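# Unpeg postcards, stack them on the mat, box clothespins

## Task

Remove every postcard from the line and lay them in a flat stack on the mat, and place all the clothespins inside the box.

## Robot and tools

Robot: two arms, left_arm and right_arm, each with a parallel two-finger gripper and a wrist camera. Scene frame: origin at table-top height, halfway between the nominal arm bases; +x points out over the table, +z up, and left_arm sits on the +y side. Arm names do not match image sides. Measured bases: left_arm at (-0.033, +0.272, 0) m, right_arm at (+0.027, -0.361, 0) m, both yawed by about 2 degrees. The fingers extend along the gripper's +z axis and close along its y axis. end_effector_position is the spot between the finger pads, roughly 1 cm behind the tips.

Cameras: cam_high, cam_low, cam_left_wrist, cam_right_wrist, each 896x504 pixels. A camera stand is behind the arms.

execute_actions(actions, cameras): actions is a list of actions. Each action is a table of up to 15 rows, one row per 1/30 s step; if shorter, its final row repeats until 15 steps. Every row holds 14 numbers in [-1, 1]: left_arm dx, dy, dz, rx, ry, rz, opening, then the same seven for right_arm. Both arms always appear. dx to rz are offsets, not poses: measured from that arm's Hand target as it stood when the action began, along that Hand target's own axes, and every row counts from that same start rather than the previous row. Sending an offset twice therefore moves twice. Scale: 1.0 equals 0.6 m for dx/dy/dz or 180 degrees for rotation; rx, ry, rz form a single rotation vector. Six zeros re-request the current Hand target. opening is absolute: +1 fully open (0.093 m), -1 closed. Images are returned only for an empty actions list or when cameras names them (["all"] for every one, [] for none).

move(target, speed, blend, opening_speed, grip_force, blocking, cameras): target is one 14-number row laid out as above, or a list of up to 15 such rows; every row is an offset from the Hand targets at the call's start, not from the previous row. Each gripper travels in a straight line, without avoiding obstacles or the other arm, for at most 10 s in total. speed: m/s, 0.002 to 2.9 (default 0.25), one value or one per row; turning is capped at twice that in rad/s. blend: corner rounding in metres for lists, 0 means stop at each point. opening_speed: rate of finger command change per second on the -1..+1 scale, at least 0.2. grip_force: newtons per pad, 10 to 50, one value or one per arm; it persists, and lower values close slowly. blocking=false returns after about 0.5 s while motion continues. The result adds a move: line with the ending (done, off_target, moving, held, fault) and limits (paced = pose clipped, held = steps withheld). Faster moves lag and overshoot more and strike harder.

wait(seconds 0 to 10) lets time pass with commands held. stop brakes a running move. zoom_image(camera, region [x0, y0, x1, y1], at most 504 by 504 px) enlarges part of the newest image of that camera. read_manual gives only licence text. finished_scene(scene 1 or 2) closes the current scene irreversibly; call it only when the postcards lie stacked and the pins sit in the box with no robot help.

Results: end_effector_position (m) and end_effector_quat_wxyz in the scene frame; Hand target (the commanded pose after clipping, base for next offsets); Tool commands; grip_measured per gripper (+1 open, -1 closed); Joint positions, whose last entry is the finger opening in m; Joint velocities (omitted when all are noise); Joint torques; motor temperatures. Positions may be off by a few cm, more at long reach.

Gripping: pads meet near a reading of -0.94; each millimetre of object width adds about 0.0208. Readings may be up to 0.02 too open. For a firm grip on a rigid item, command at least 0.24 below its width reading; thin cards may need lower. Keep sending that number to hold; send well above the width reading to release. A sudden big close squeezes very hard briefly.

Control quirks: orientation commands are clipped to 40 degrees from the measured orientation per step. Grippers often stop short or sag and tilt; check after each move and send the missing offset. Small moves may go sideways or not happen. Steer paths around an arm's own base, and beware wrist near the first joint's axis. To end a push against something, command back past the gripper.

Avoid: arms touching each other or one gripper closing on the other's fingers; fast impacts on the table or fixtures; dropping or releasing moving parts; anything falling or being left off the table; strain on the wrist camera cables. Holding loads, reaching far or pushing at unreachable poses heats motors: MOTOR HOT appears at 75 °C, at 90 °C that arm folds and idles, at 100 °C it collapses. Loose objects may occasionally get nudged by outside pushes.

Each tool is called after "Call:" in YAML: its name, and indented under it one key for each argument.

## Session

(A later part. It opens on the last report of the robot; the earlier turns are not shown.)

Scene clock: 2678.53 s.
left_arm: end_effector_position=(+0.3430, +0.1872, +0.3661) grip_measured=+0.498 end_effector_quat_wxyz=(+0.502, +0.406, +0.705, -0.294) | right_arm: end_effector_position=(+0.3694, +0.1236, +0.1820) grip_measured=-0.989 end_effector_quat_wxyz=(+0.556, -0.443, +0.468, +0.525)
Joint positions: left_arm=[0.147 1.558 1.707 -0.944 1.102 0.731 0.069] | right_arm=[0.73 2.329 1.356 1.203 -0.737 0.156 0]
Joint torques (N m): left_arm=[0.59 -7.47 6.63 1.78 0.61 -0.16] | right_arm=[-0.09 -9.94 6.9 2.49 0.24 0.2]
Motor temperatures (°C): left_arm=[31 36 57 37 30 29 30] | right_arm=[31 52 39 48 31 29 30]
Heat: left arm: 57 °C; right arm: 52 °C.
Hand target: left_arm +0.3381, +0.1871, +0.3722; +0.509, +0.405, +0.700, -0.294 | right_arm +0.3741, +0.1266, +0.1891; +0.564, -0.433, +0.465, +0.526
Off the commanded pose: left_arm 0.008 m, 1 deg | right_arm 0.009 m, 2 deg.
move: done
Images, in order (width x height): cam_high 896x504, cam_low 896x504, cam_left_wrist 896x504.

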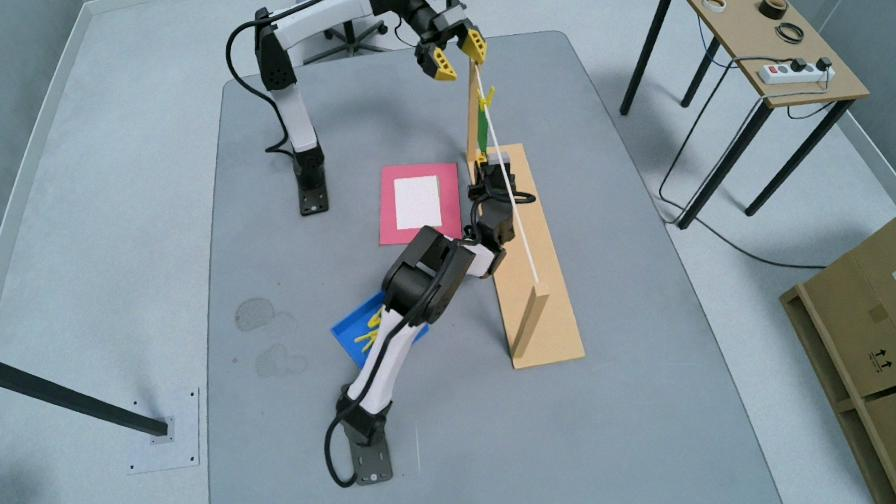

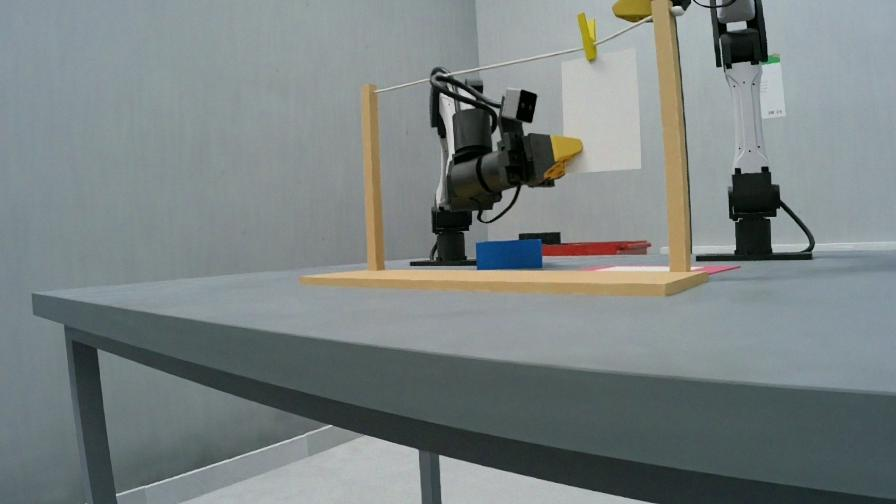

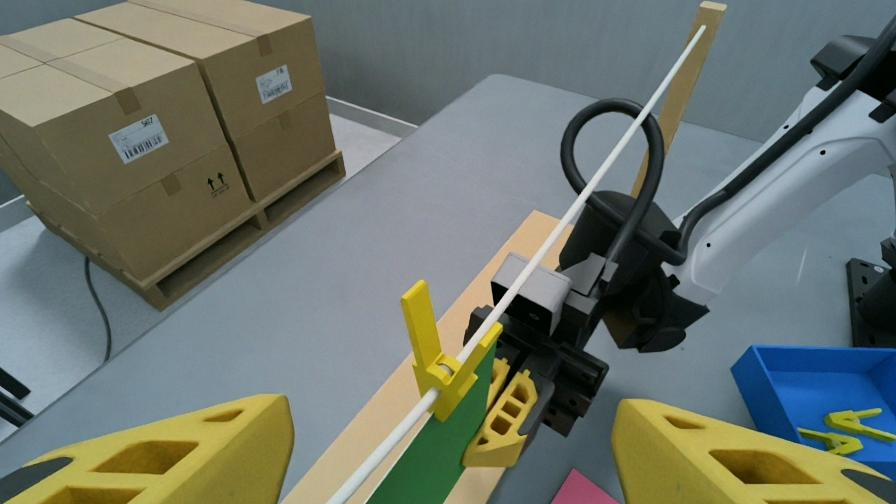

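Call:
execute_actions:
  actions: []
  cameras: ["all"]

Scene clock: 2729.37 s.
left_arm: end_effector_position=(+0.3430, +0.1872, +0.3661) grip_measured=+0.498 end_effector_quat_wxyz=(+0.502, +0.406, +0.705, -0.294) | right_arm: end_effector_position=(+0.3694, +0.1236, +0.1820) grip_measured=-0.989 end_effector_quat_wxyz=(+0.556, -0.443, +0.468, +0.525)
Joint positions: left_arm=[0.147 1.558 1.707 -0.943 1.102 0.73 0.069] | right_arm=[0.73 2.329 1.356 1.203 -0.737 0.156 0]
Joint velocities: within noise
Joint torques (N m): left_arm=[0.57 -7.42 6.6 1.76 0.68 -0.16] | right_arm=[-0.09 -9.95 6.9 2.49 0.24 0.2]
Motor temperatures (°C): left_arm=[31 40 53 41 30 29 30] | right_arm=[31 53 39 47 31 29 30]
Heat: left arm: 53 °C; right arm: 53 °C.
Hand target: left_arm +0.3381, +0.1871, +0.3722; +0.509, +0.405, +0.700, -0.294 | right_arm +0.3741, +0.1266, +0.1891; +0.564, -0.433, +0.465, +0.526
Tool commands: left_gripper/opening=+0.5 right_gripper/opening=-1.0
Off the commanded pose: left_arm 0.008 m, 1 deg | right_arm 0.009 m, 2 deg.

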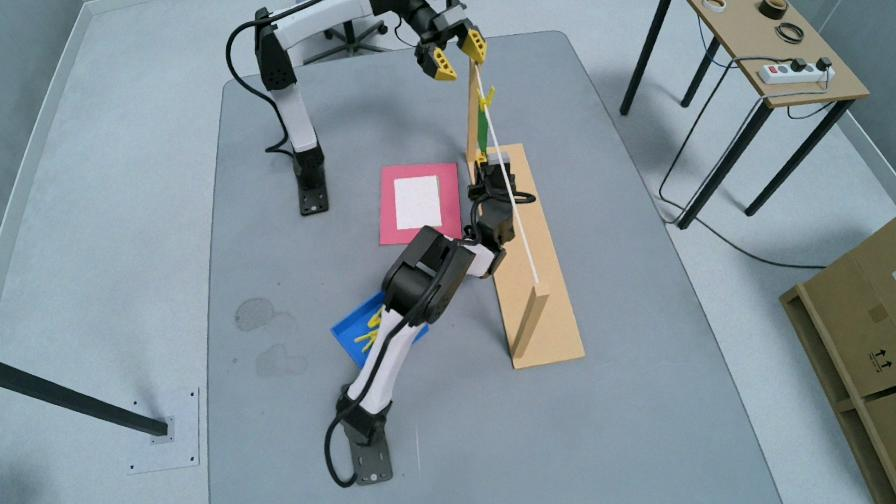

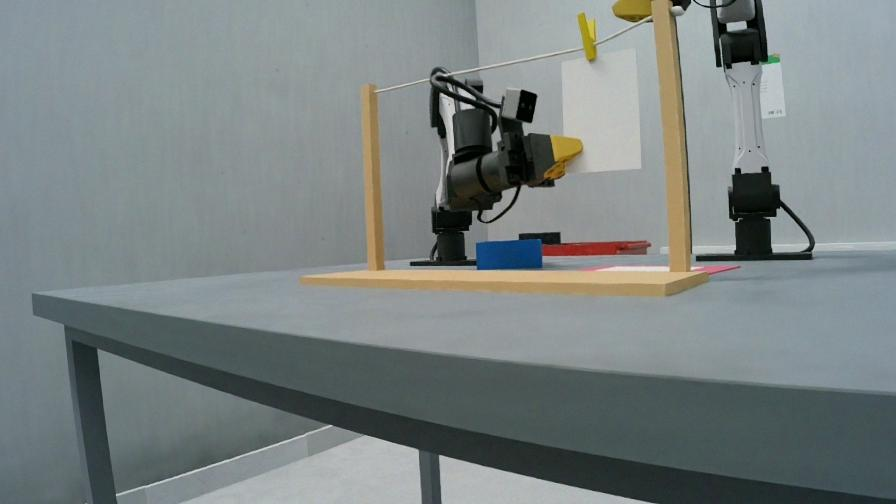

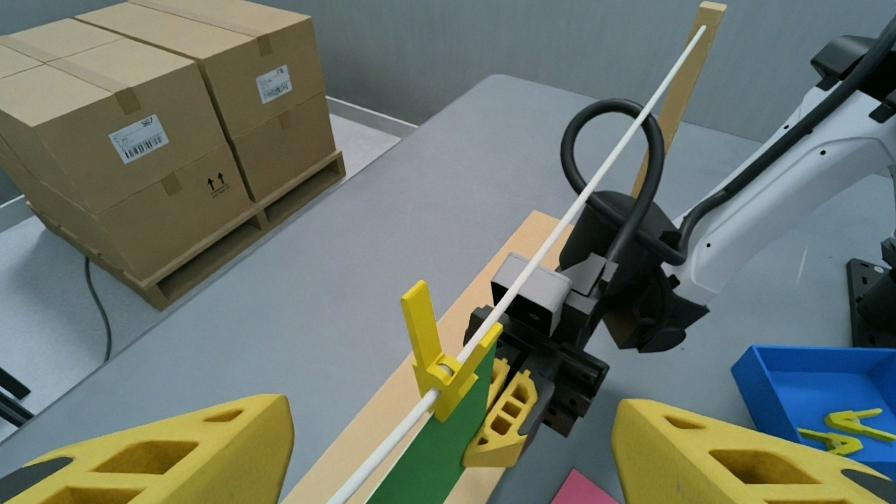

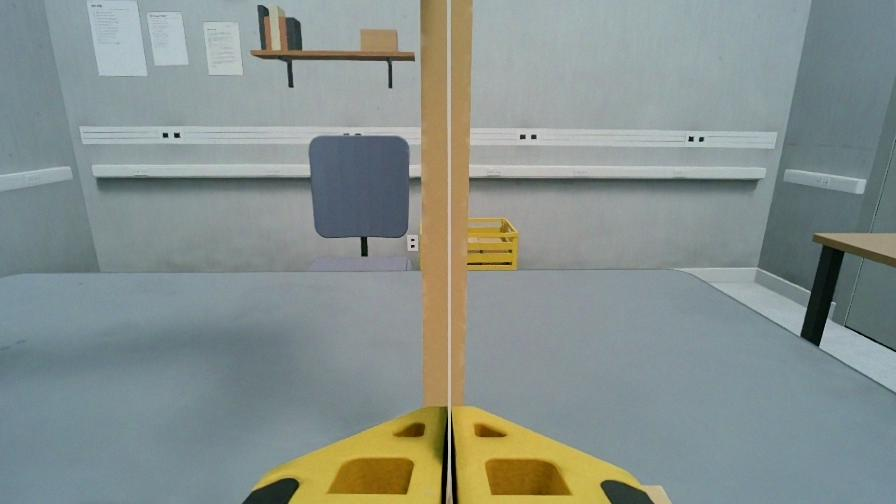

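Call:
move:
  target: [-0.009, 0.0007, 0.0764, 0, 0, 0, 0.5, 0, 0, 0, 0, 0, 0, -1]
  speed: 0.06
  cameras: ["all"]

Scene clock: 2738.20 s.
left_arm: end_effector_position=(+0.3609, +0.1483, +0.3642) grip_measured=+0.498 end_effector_quat_wxyz=(+0.509, +0.409, +0.697, -0.295) | right_arm: end_effector_position=(+0.3694, +0.1236, +0.1820) grip_measured=-0.989 end_effector_quat_wxyz=(+0.556, -0.443, +0.468, +0.525)
Joint positions: left_arm=[0.018 1.558 1.648 -0.712 1.017 0.553 0.069] | right_arm=[0.73 2.329 1.356 1.203 -0.737 0.156 0]
Joint torques (N m): left_arm=[0.02 -6.75 7.01 1.92 0.35 -0.16] | right_arm=[-0.1 -9.94 6.9 2.49 0.24 0.2]
Heat: left arm: 52 °C; right arm: 53 °C.
Hand target: left_arm +0.3611, +0.1479, +0.3631; +0.509, +0.405, +0.700, -0.294 | right_arm +0.3741, +0.1266, +0.1891; +0.564, -0.433, +0.465, +0.526
Off the commanded pose: left_arm 0.001 m, 1 deg | right_arm 0.009 m, 2 deg.
move: done

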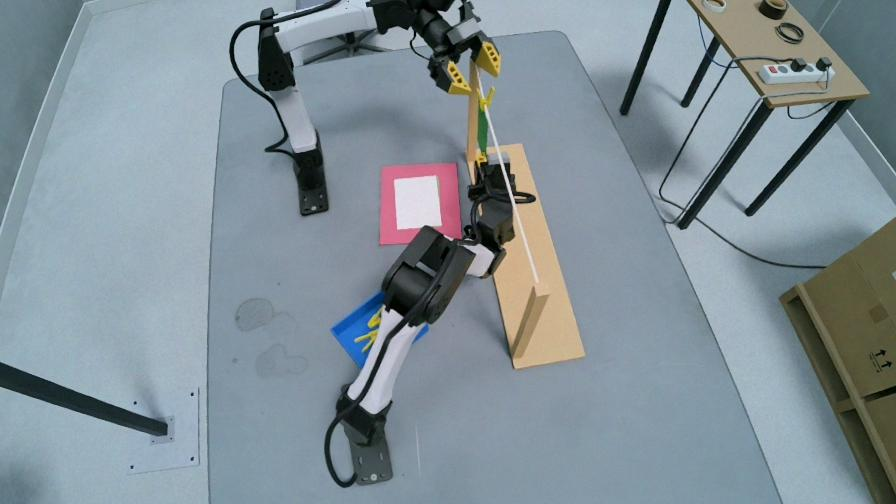

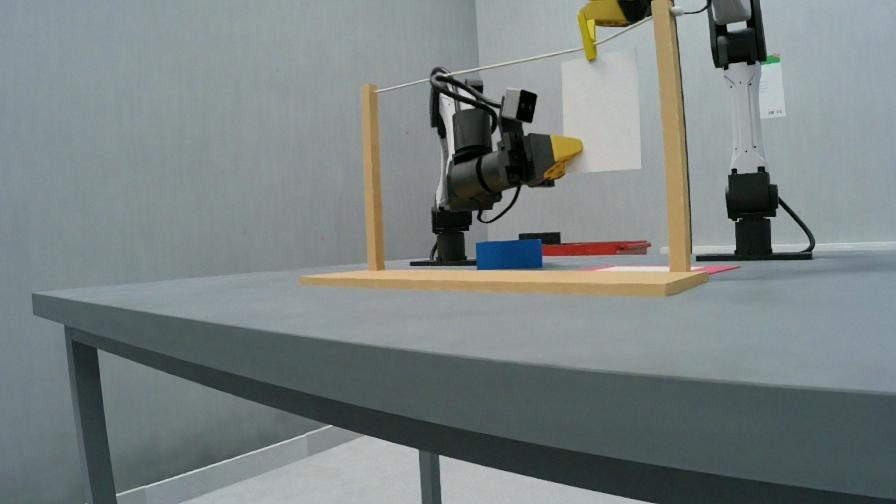

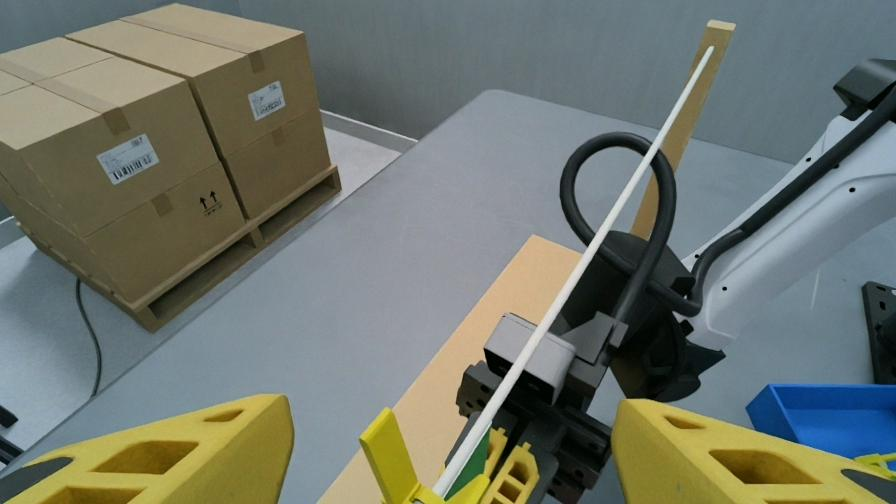

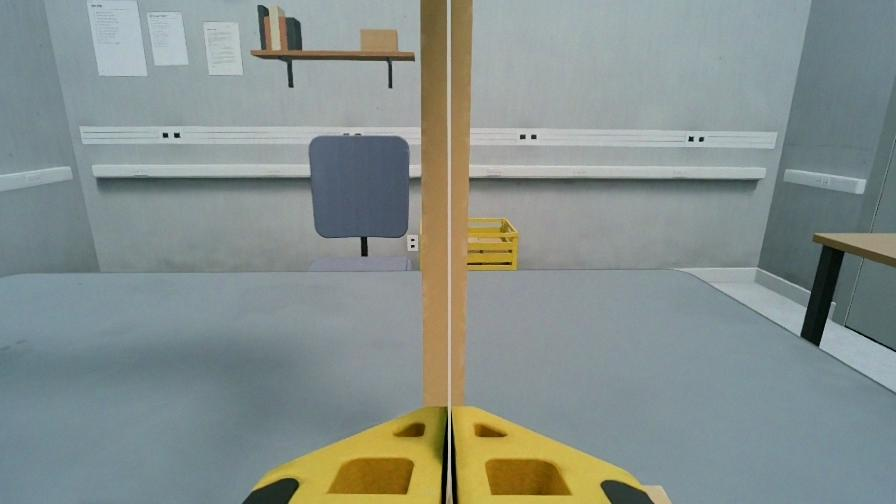

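Call:
zoom_image:
  camera: "cam_left_wrist"
  region: [280, 330, 640, 504]

Call:
zoom_image:
  camera: "cam_low"
  region: [500, 0, 720, 180]

Call:
zoom_image:
  camera: "cam_high"
  region: [420, 20, 560, 200]

Scaled by 1.400.

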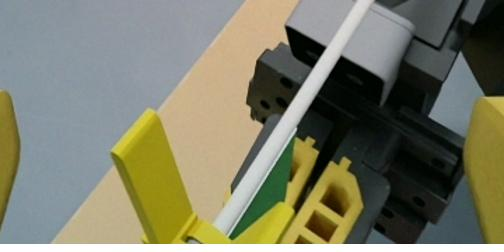

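Scaled by 2.291.

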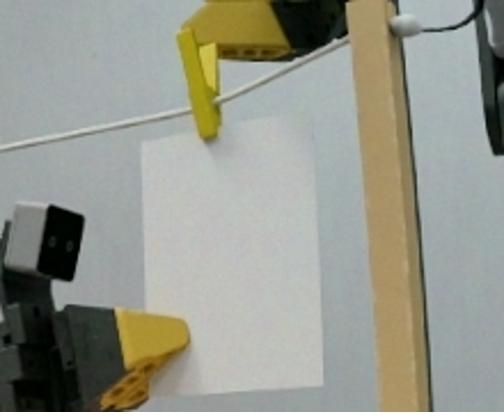

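Scaled by 2.800.

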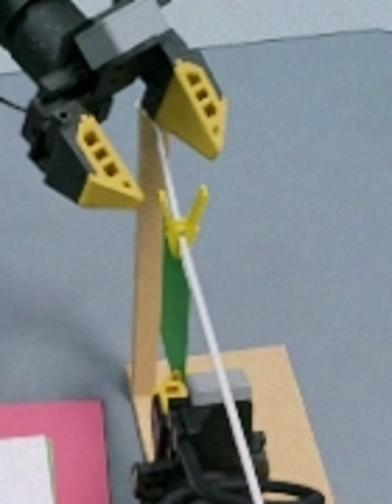

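Call:
move:
  target: [0.0018, 0.0099, 0.0106, 0.0951, 0, 0.0309, 0.5, 0, 0, 0, 0, 0, 0, -1]
  speed: 0.06
  cameras: ["cam_left_wrist", "cam_high", "cam_low"]

Scene clock: 2814.80 s.
left_arm: end_effector_position=(+0.3667, +0.1441, +0.3579) grip_measured=+0.498 end_effector_quat_wxyz=(+0.451, +0.505, +0.635, -0.372) | right_arm: end_effector_position=(+0.3694, +0.1236, +0.1820) grip_measured=-0.989 end_effector_quat_wxyz=(+0.556, -0.443, +0.468, +0.525)
Joint positions: left_arm=[0.046 1.958 2.223 -1.458 1.224 1.154 0.069] | right_arm=[0.73 2.329 1.356 1.203 -0.737 0.156 0]
Joint torques (N m): left_arm=[0.5 -7.01 8.8 0.92 0.77 0.22] | right_arm=[-0.09 -9.95 6.91 2.49 0.24 0.2]
Heat: left arm: 54 °C; right arm: 54 °C.
Hand target: left_arm +0.3691, +0.1460, +0.3602; +0.457, +0.510, +0.628, -0.370 | right_arm +0.3741, +0.1266, +0.1891; +0.564, -0.433, +0.465, +0.526
Off the commanded pose: left_arm 0.004 m, 1 deg | right_arm 0.009 m, 2 deg.
move: done
Images, in order (width x height): cam_high 896x504, cam_low 896x504, cam_left_wrist 896x504.

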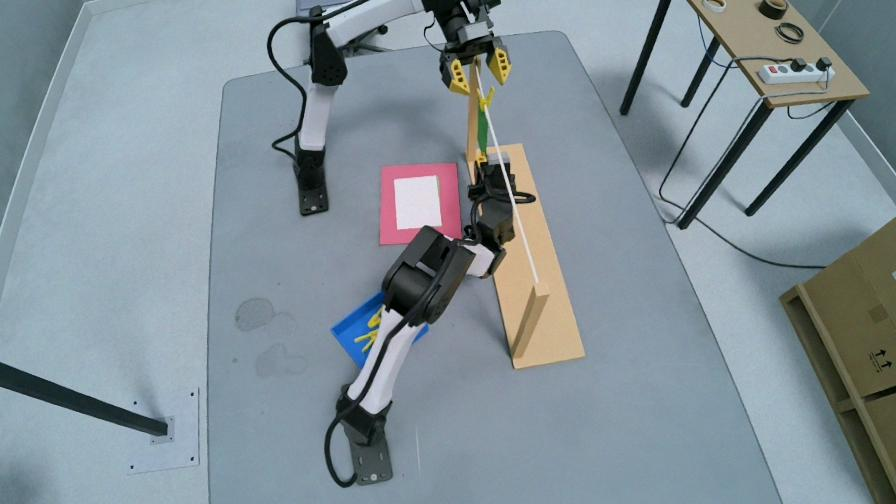

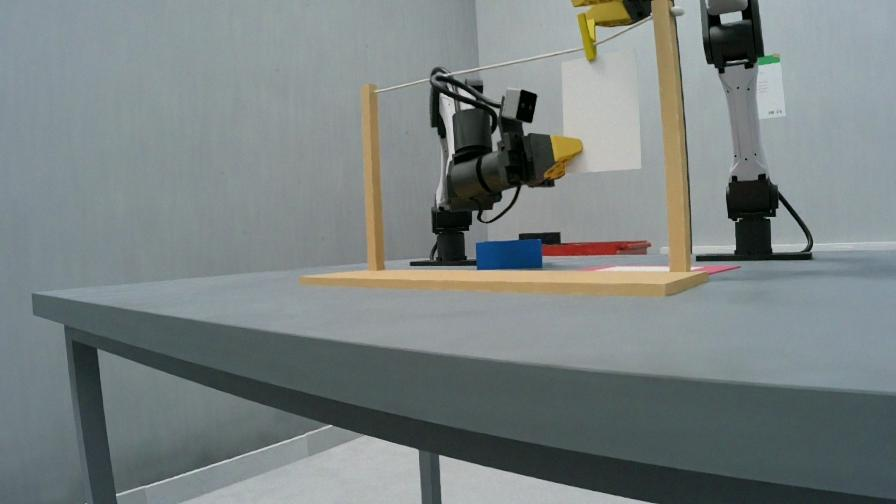

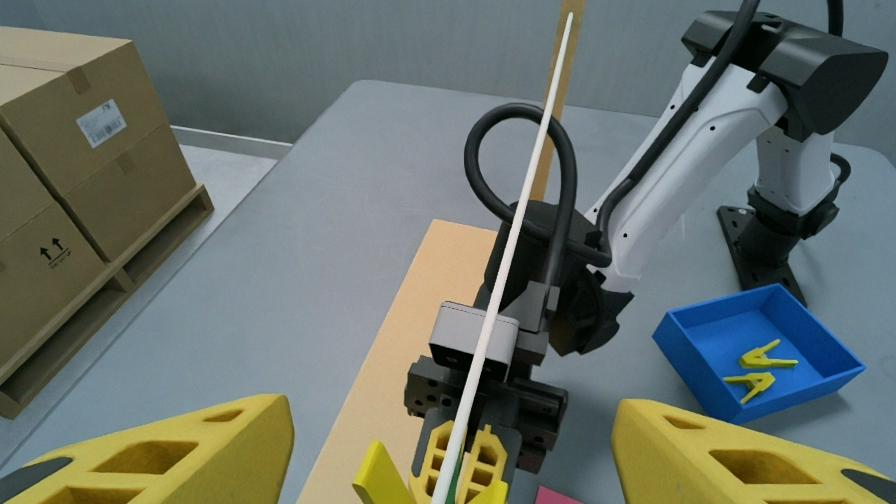

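Call:
move:
  target: [0.0177, 0.005, 0.0105, 0, 0, 0, 0.5, 0, 0, 0, 0, 0, 0, -1]
  speed: 0.05
  cameras: ["cam_left_wrist", "cam_low"]

Scene clock: 2829.03 s.
left_arm: end_effector_position=(+0.3720, +0.1445, +0.3487) grip_measured=+0.498 end_effector_quat_wxyz=(+0.452, +0.505, +0.634, -0.371) | right_arm: end_effector_position=(+0.3694, +0.1236, +0.1820) grip_measured=-0.989 end_effector_quat_wxyz=(+0.556, -0.443, +0.468, +0.525)
Joint positions: left_arm=[0.046 1.958 2.181 -1.412 1.224 1.154 0.069] | right_arm=[0.73 2.329 1.356 1.203 -0.737 0.156 0]
Joint torques (N m): left_arm=[0.29 -8.72 5.83 1.14 0.84 0.16] | right_arm=[-0.1 -9.94 6.9 2.49 0.25 0.2]
Heat: left arm: 53 °C; right arm: 54 °C.
Hand target: left_arm +0.3726, +0.1440, +0.3482; +0.457, +0.510, +0.628, -0.370 | right_arm +0.3741, +0.1266, +0.1891; +0.564, -0.433, +0.465, +0.526
Off the commanded pose: left_arm 0.001 m, 1 deg | right_arm 0.009 m, 2 deg.
move: done
Images, in order (width x height): cam_low 896x504, cam_left_wrist 896x504.

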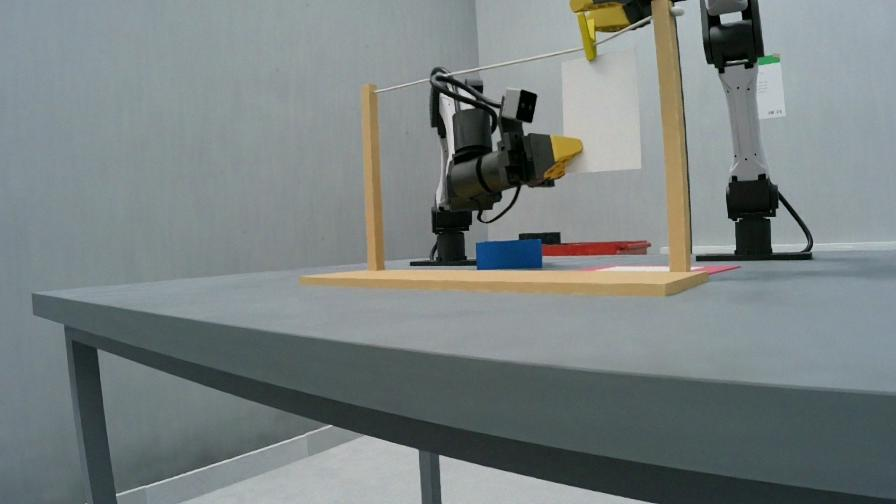

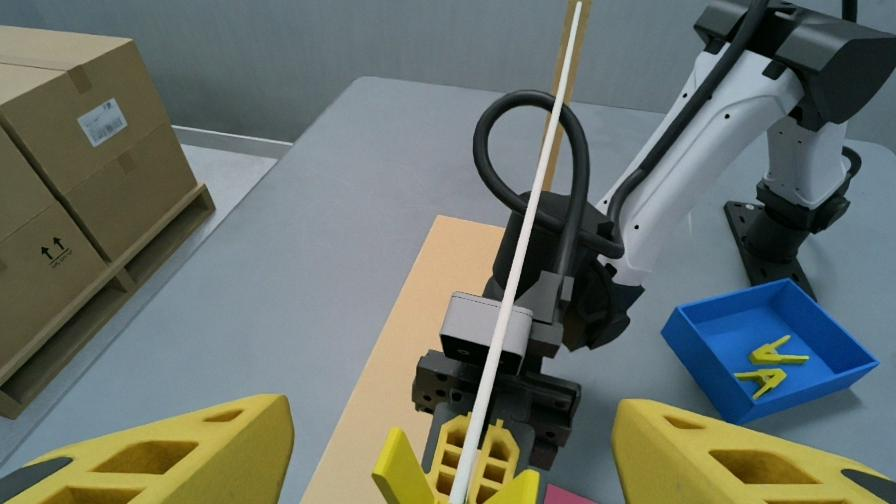

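Call:
move:
  target: [0.0105, 0, 0.006, 0, 0, 0, 0.5, 0, 0, 0, 0, 0, 0, -1]
  speed: 0.05
  cameras: ["cam_left_wrist", "cam_low"]

Call:
zoom_image:
  camera: "cam_low"
  region: [500, 0, 720, 180]

Scene clock: 2879.03 s.
left_arm: end_effector_position=(+0.3751, +0.1439, +0.3399) grip_measured=+0.498 end_effector_quat_wxyz=(+0.453, +0.504, +0.632, -0.376) | right_arm: end_effector_position=(+0.3694, +0.1236, +0.1820) grip_measured=-0.989 end_effector_quat_wxyz=(+0.556, -0.443, +0.468, +0.525)
Joint positions: left_arm=[0.045 1.954 2.13 -1.368 1.235 1.154 0.069] | right_arm=[0.73 2.329 1.356 1.203 -0.737 0.156 0]
Joint torques (N m): left_arm=[0.2 -10.02 5.42 1.15 0.67 0.05] | right_arm=[-0.1 -9.94 6.9 2.49 0.24 0.2]
Motor temperatures (°C): left_arm=[31 47 52 40 30 29 30] | right_arm=[31 55 40 47 31 29 30]
Heat: left arm: 52 °C; right arm: 55 °C.
Hand target: left_arm +0.3729, +0.1424, +0.3410; +0.457, +0.510, +0.628, -0.370 | right_arm +0.3741, +0.1266, +0.1891; +0.564, -0.433, +0.465, +0.526
Off the commanded pose: left_arm 0.003 m, 1 deg | right_arm 0.009 m, 2 deg.
move: done
Images, in order (width x height): cam_low 896x504, cam_left_wrist 896x504.

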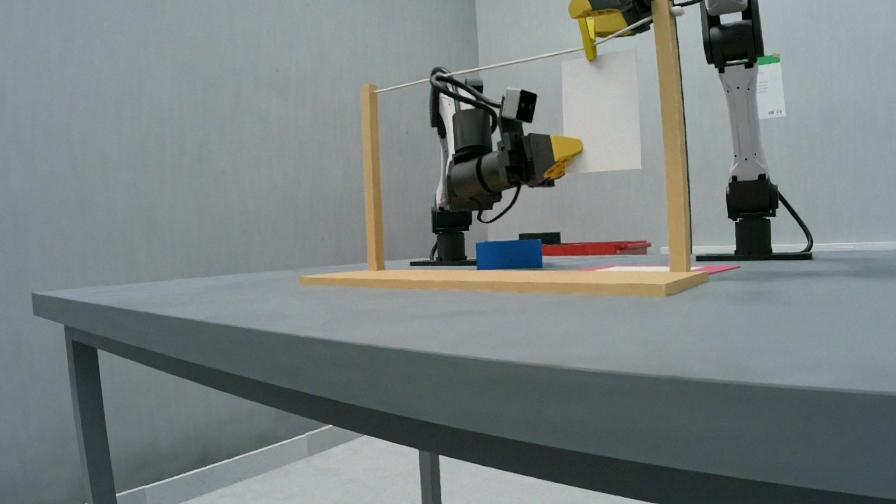

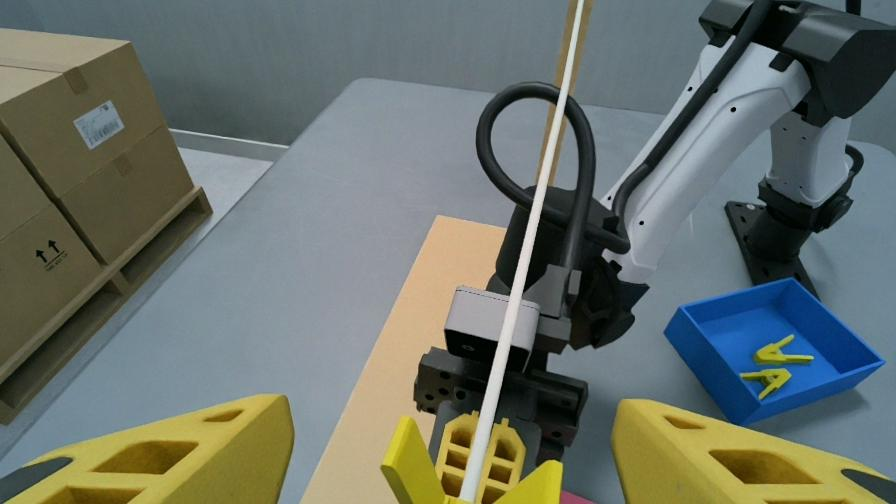

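Scaled by 2.291.

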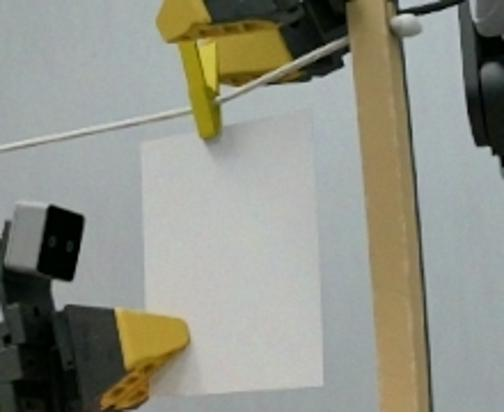

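Call:
move:
  target: [0, -0.012, 0, 0, 0, 0, 0.5, 0, 0, 0, 0, 0, 0, -1]
  speed: 0.05
  cameras: ["cam_left_wrist"]

Scene clock: 2920.17 s.
left_arm: end_effector_position=(+0.3716, +0.1425, +0.3398) grip_measured=+0.498 end_effector_quat_wxyz=(+0.461, +0.511, +0.625, -0.369) | right_arm: end_effector_position=(+0.3694, +0.1236, +0.1820) grip_measured=-0.989 end_effector_quat_wxyz=(+0.556, -0.443, +0.468, +0.525)
Joint positions: left_arm=[0.042 1.92 2.076 -1.321 1.235 1.154 0.069] | right_arm=[0.73 2.329 1.356 1.203 -0.737 0.156 0]
Joint torques (N m): left_arm=[0.28 -10.17 5.08 1.05 0.63 -0.15] | right_arm=[-0.09 -9.94 6.9 2.49 0.24 0.2]
Motor temperatures (°C): left_arm=[31 48 50 39 30 29 30] | right_arm=[31 56 40 46 31 29 30]
Heat: left arm: 50 °C; right arm: 56 °C.
Hand target: left_arm +0.3659, +0.1410, +0.3411; +0.457, +0.510, +0.628, -0.370 | right_arm +0.3741, +0.1266, +0.1891; +0.564, -0.433, +0.465, +0.526
Off the commanded pose: left_arm 0.006 m, 1 deg | right_arm 0.009 m, 2 deg.
move: done
Images, in order (width x height): cam_left_wrist 896x504.

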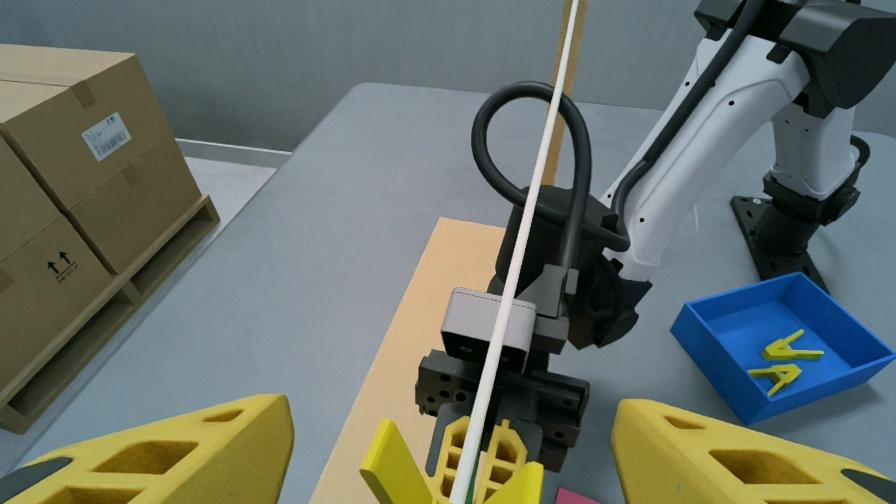

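Call:
move:
  target: [0, 0, 0, 0, 0, 0, -0.72, 0, 0, 0, 0, 0, 0, -1]
  speed: 0.05
  opening_speed: 0.5
  grip_force: [50, 50]
  cameras: ["cam_left_wrist", "cam_low", "cam_high"]

Call:
zoom_image:
  camera: "cam_low"
  region: [500, 0, 720, 180]

Scene clock: 2932.00 s.
left_arm: end_effector_position=(+0.3716, +0.1424, +0.3401) grip_measured=-0.715 end_effector_quat_wxyz=(+0.461, +0.511, +0.624, -0.369) | right_arm: end_effector_position=(+0.3694, +0.1236, +0.1820) grip_measured=-0.989 end_effector_quat_wxyz=(+0.556, -0.443, +0.468, +0.525)
Joint positions: left_arm=[0.042 1.92 2.076 -1.32 1.237 1.154 0.011] | right_arm=[0.73 2.329 1.356 1.203 -0.737 0.156 0]
Joint torques (N m): left_arm=[-0.12 -9.92 5.33 1 0.66 -0.09] | right_arm=[-0.09 -9.95 6.9 2.5 0.25 0.2]
Motor temperatures (°C): left_arm=[31 49 49 39 30 29 30] | right_arm=[31 56 40 46 31 29 30]
Heat: left arm: 49 °C; right arm: 56 °C.
Hand target: left_arm +0.3658, +0.1411, +0.3411; +0.457, +0.510, +0.628, -0.370 | right_arm +0.3741, +0.1266, +0.1892; +0.565, -0.433, +0.465, +0.526
Off the commanded pose: left_arm 0.006 m, 1 deg | right_arm 0.009 m, 2 deg.
move: done
Images, in order (width x height): cam_high 896x504, cam_low 896x504, cam_left_wrist 896x504.

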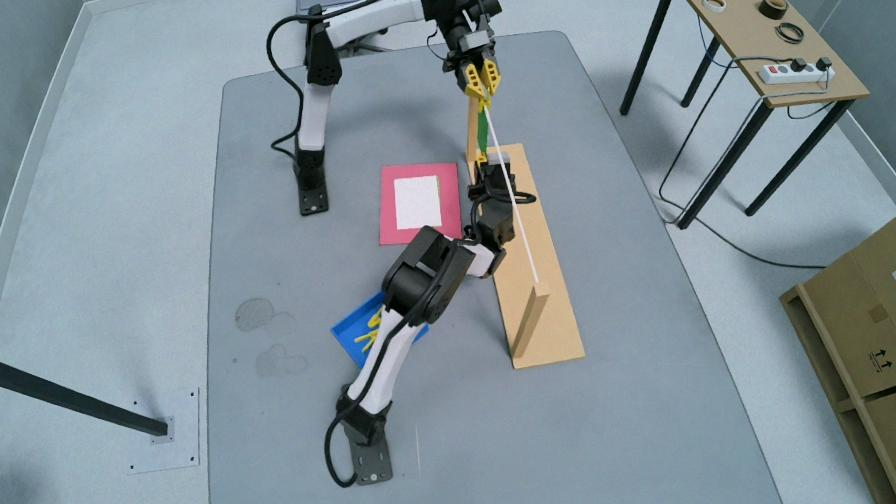

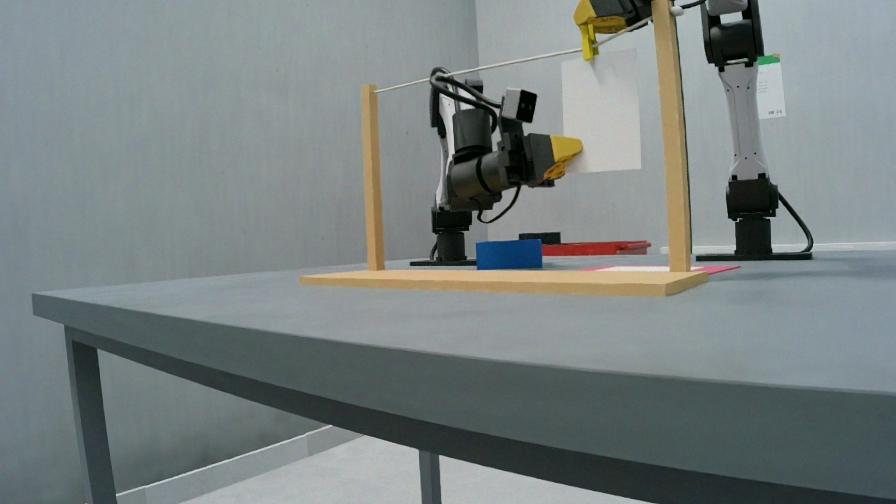

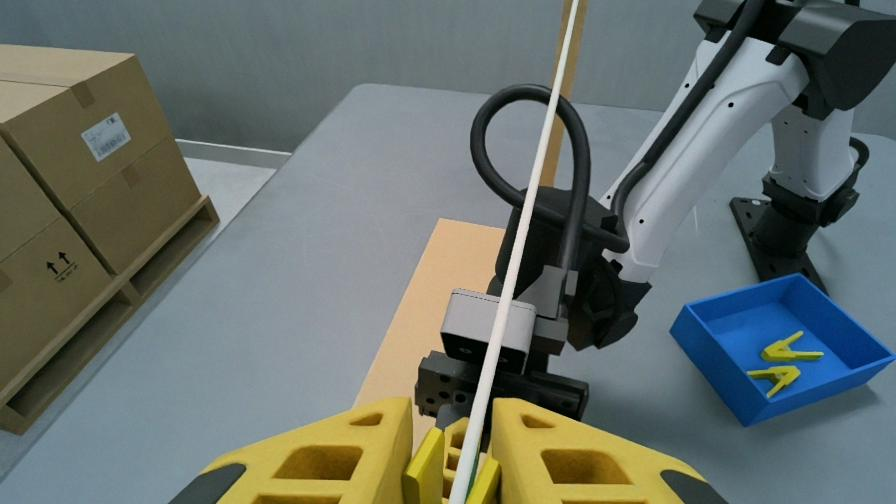

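Scaled by 2.291.

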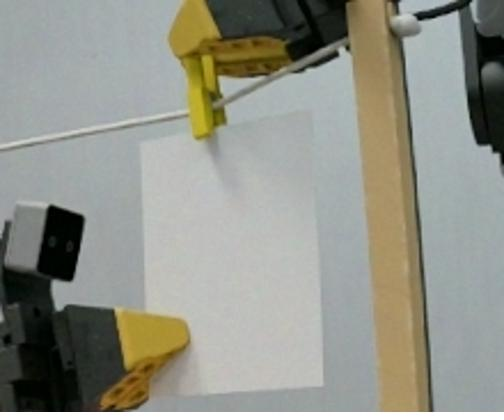

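Call:
move:
  target: [-0.0678, 0.0109, -0.0339, 0, 0, 0, -0.74, 0, 0, 0, 0, 0, 0, -1]
  speed: 0.06
  opening_speed: 0.5
  cameras: ["cam_left_wrist", "cam_low", "cam_high"]

Call:
zoom_image:
  camera: "cam_low"
  region: [500, 0, 720, 180]

Scene clock: 2947.83 s.
left_arm: end_effector_position=(+0.3685, +0.1466, +0.3856) grip_measured=-0.731 end_effector_quat_wxyz=(+0.466, +0.508, +0.626, -0.365) | right_arm: end_effector_position=(+0.3694, +0.1236, +0.1820) grip_measured=-0.989 end_effector_quat_wxyz=(+0.556, -0.443, +0.468, +0.525)
Joint positions: left_arm=[0.053 2.034 2.451 -1.573 1.236 1.151 0.01] | right_arm=[0.73 2.329 1.356 1.203 -0.737 0.155 0]
Joint torques (N m): left_arm=[0.51 -7.53 8.16 1.05 0.77 -0.09] | right_arm=[-0.1 -9.94 6.9 2.5 0.24 0.2]
Motor temperatures (°C): left_arm=[31 50 49 38 30 29 31] | right_arm=[31 56 40 46 31 29 30]
Heat: left arm: 50 °C; right arm: 56 °C.
Hand target: left_arm +0.3707, +0.1489, +0.3861; +0.457, +0.510, +0.628, -0.370 | right_arm +0.3741, +0.1266, +0.1892; +0.565, -0.433, +0.465, +0.526
Off the commanded pose: left_arm 0.003 m, 1 deg | right_arm 0.009 m, 2 deg.
joint sent to its limit (left arm) — joint 4 (wrist pitch), lower limit. The joint targets still meet the commanded pose.
move: done
Images, in order (width x height): cam_high 896x504, cam_low 896x504, cam_left_wrist 896x504.

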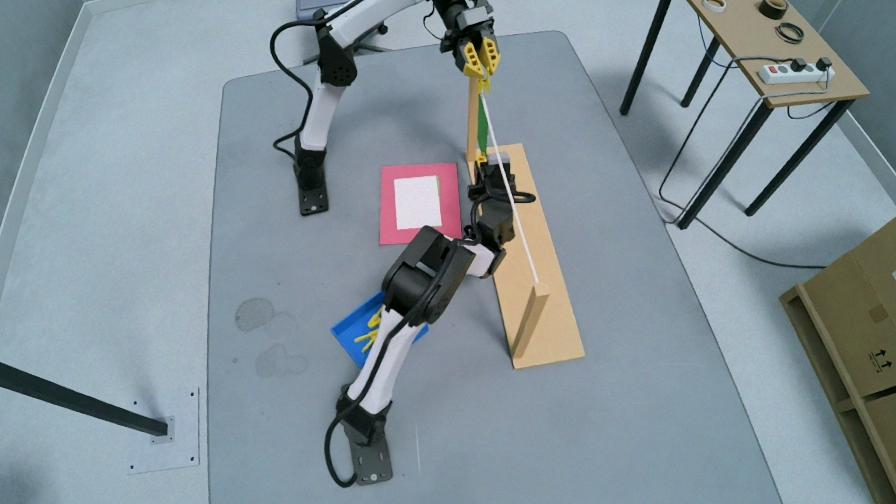

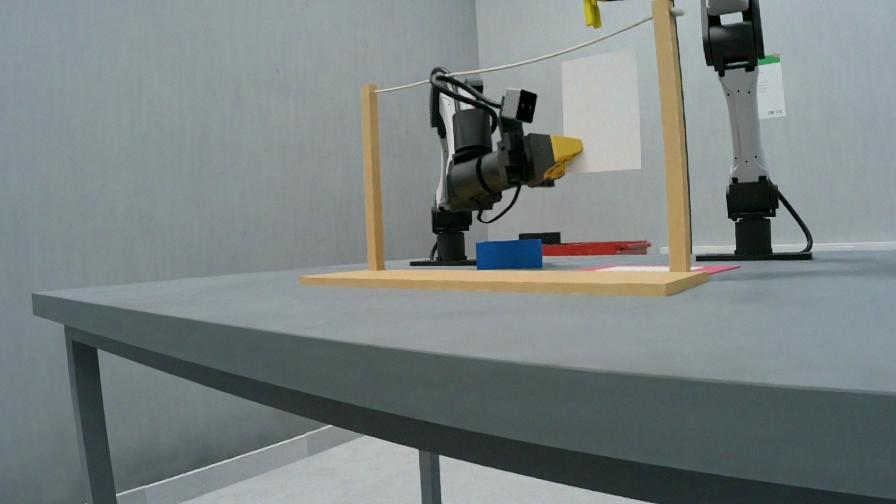

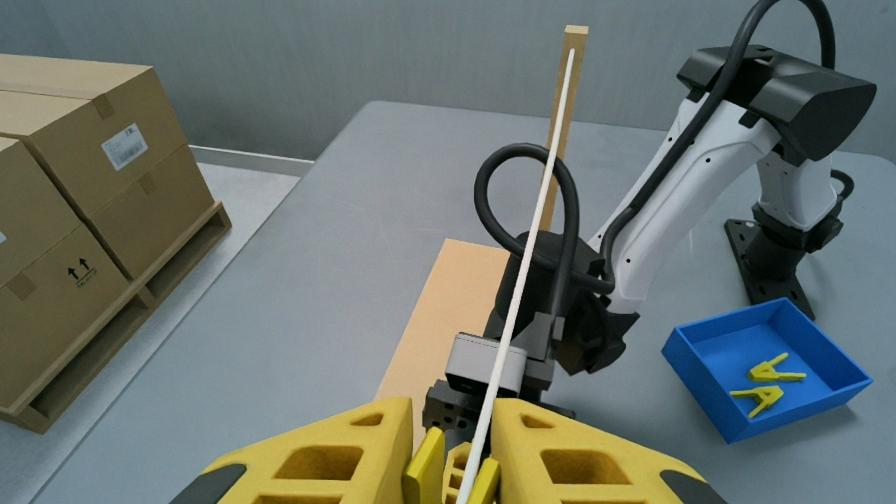

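Scaled by 2.291.

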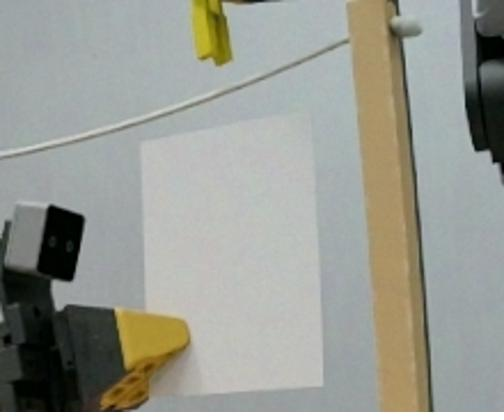

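Call:
move:
  target:
    - [-0.0265, -0.1682, 0.0596, 0, 0, 0, -0.74, 0, 0, 0, 0, 0, 0, -1]
    - [0.2028, -0.524, 0.3778, -0.016, 0.0334, -0.0066, -0.74, 0, 0, 0, 0, 0, 0, -1]
  speed: [0.12, 0.18]
  blend: [0.03, 0]
  cameras: ["all"]

Scene clock: 3036.53 s.
left_arm: end_effector_position=(+0.1000, -0.0888, +0.2019) grip_measured=-0.731 end_effector_quat_wxyz=(+0.431, +0.516, +0.662, -0.331) | right_arm: end_effector_position=(+0.3694, +0.1236, +0.1820) grip_measured=-0.989 end_effector_quat_wxyz=(+0.556, -0.443, +0.468, +0.525)
Joint positions: left_arm=[-1.184 1.178 0.714 0.037 0.149 0.075 0.01] | right_arm=[0.73 2.329 1.356 1.203 -0.737 0.155 0]
Joint torques (N m): left_arm=[0.09 -2.93 7.82 2.58 0.05 -0.23] | right_arm=[-0.1 -9.94 6.9 2.5 0.24 0.2]
Motor temperatures (°C): left_arm=[31 44 52 39 30 29 33] | right_arm=[31 57 40 46 31 29 30]
Heat: left arm: 52 °C; right arm: 57 °C.
Hand target: left_arm +0.1004, -0.0903, +0.1999; +0.432, +0.510, +0.666, -0.331 | right_arm +0.3741, +0.1266, +0.1892; +0.565, -0.433, +0.465, +0.526
Off the commanded pose: left_arm 0.002 m, 1 deg | right_arm 0.009 m, 2 deg.
move: done

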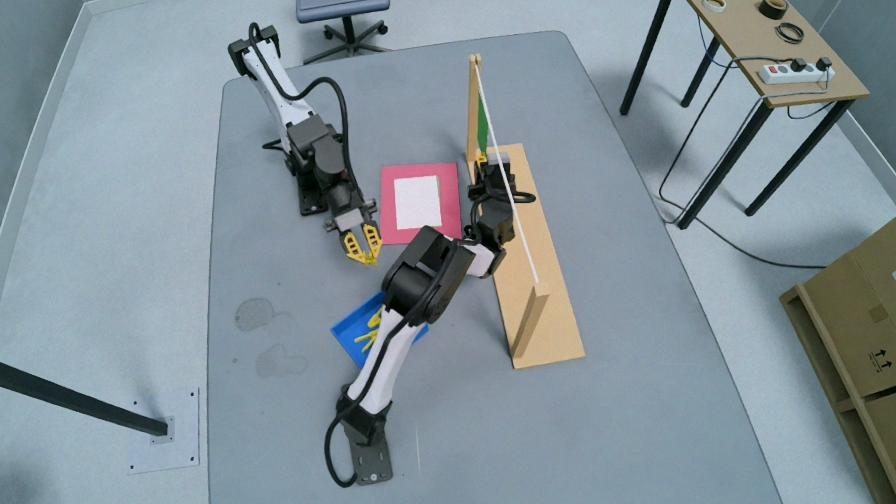

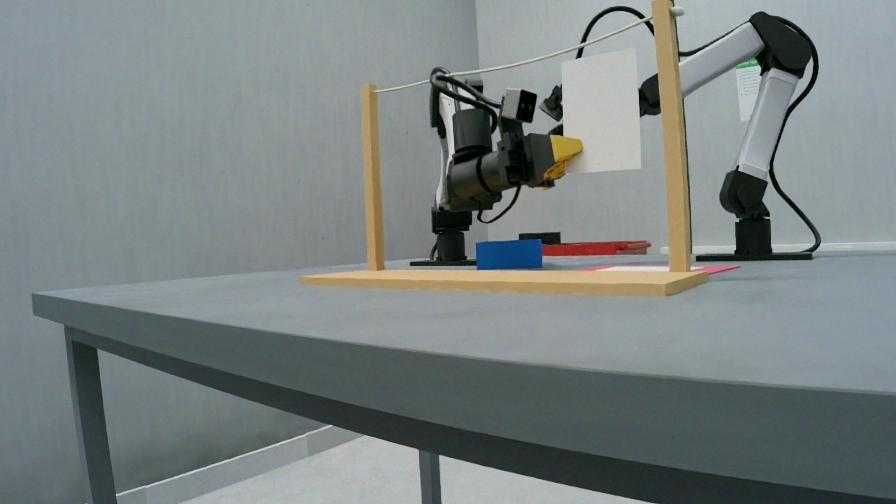

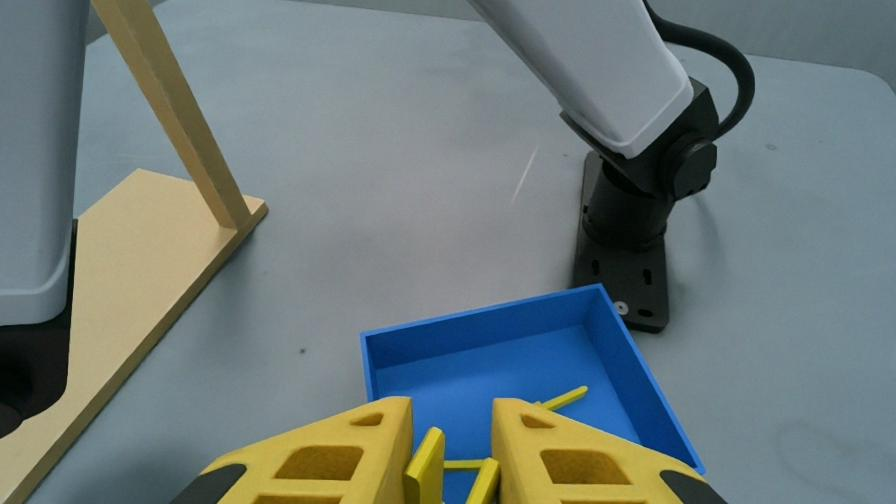

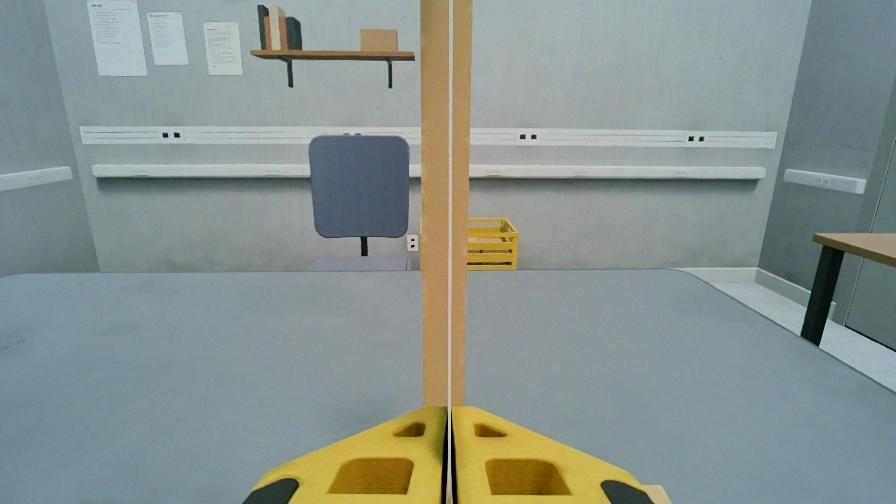

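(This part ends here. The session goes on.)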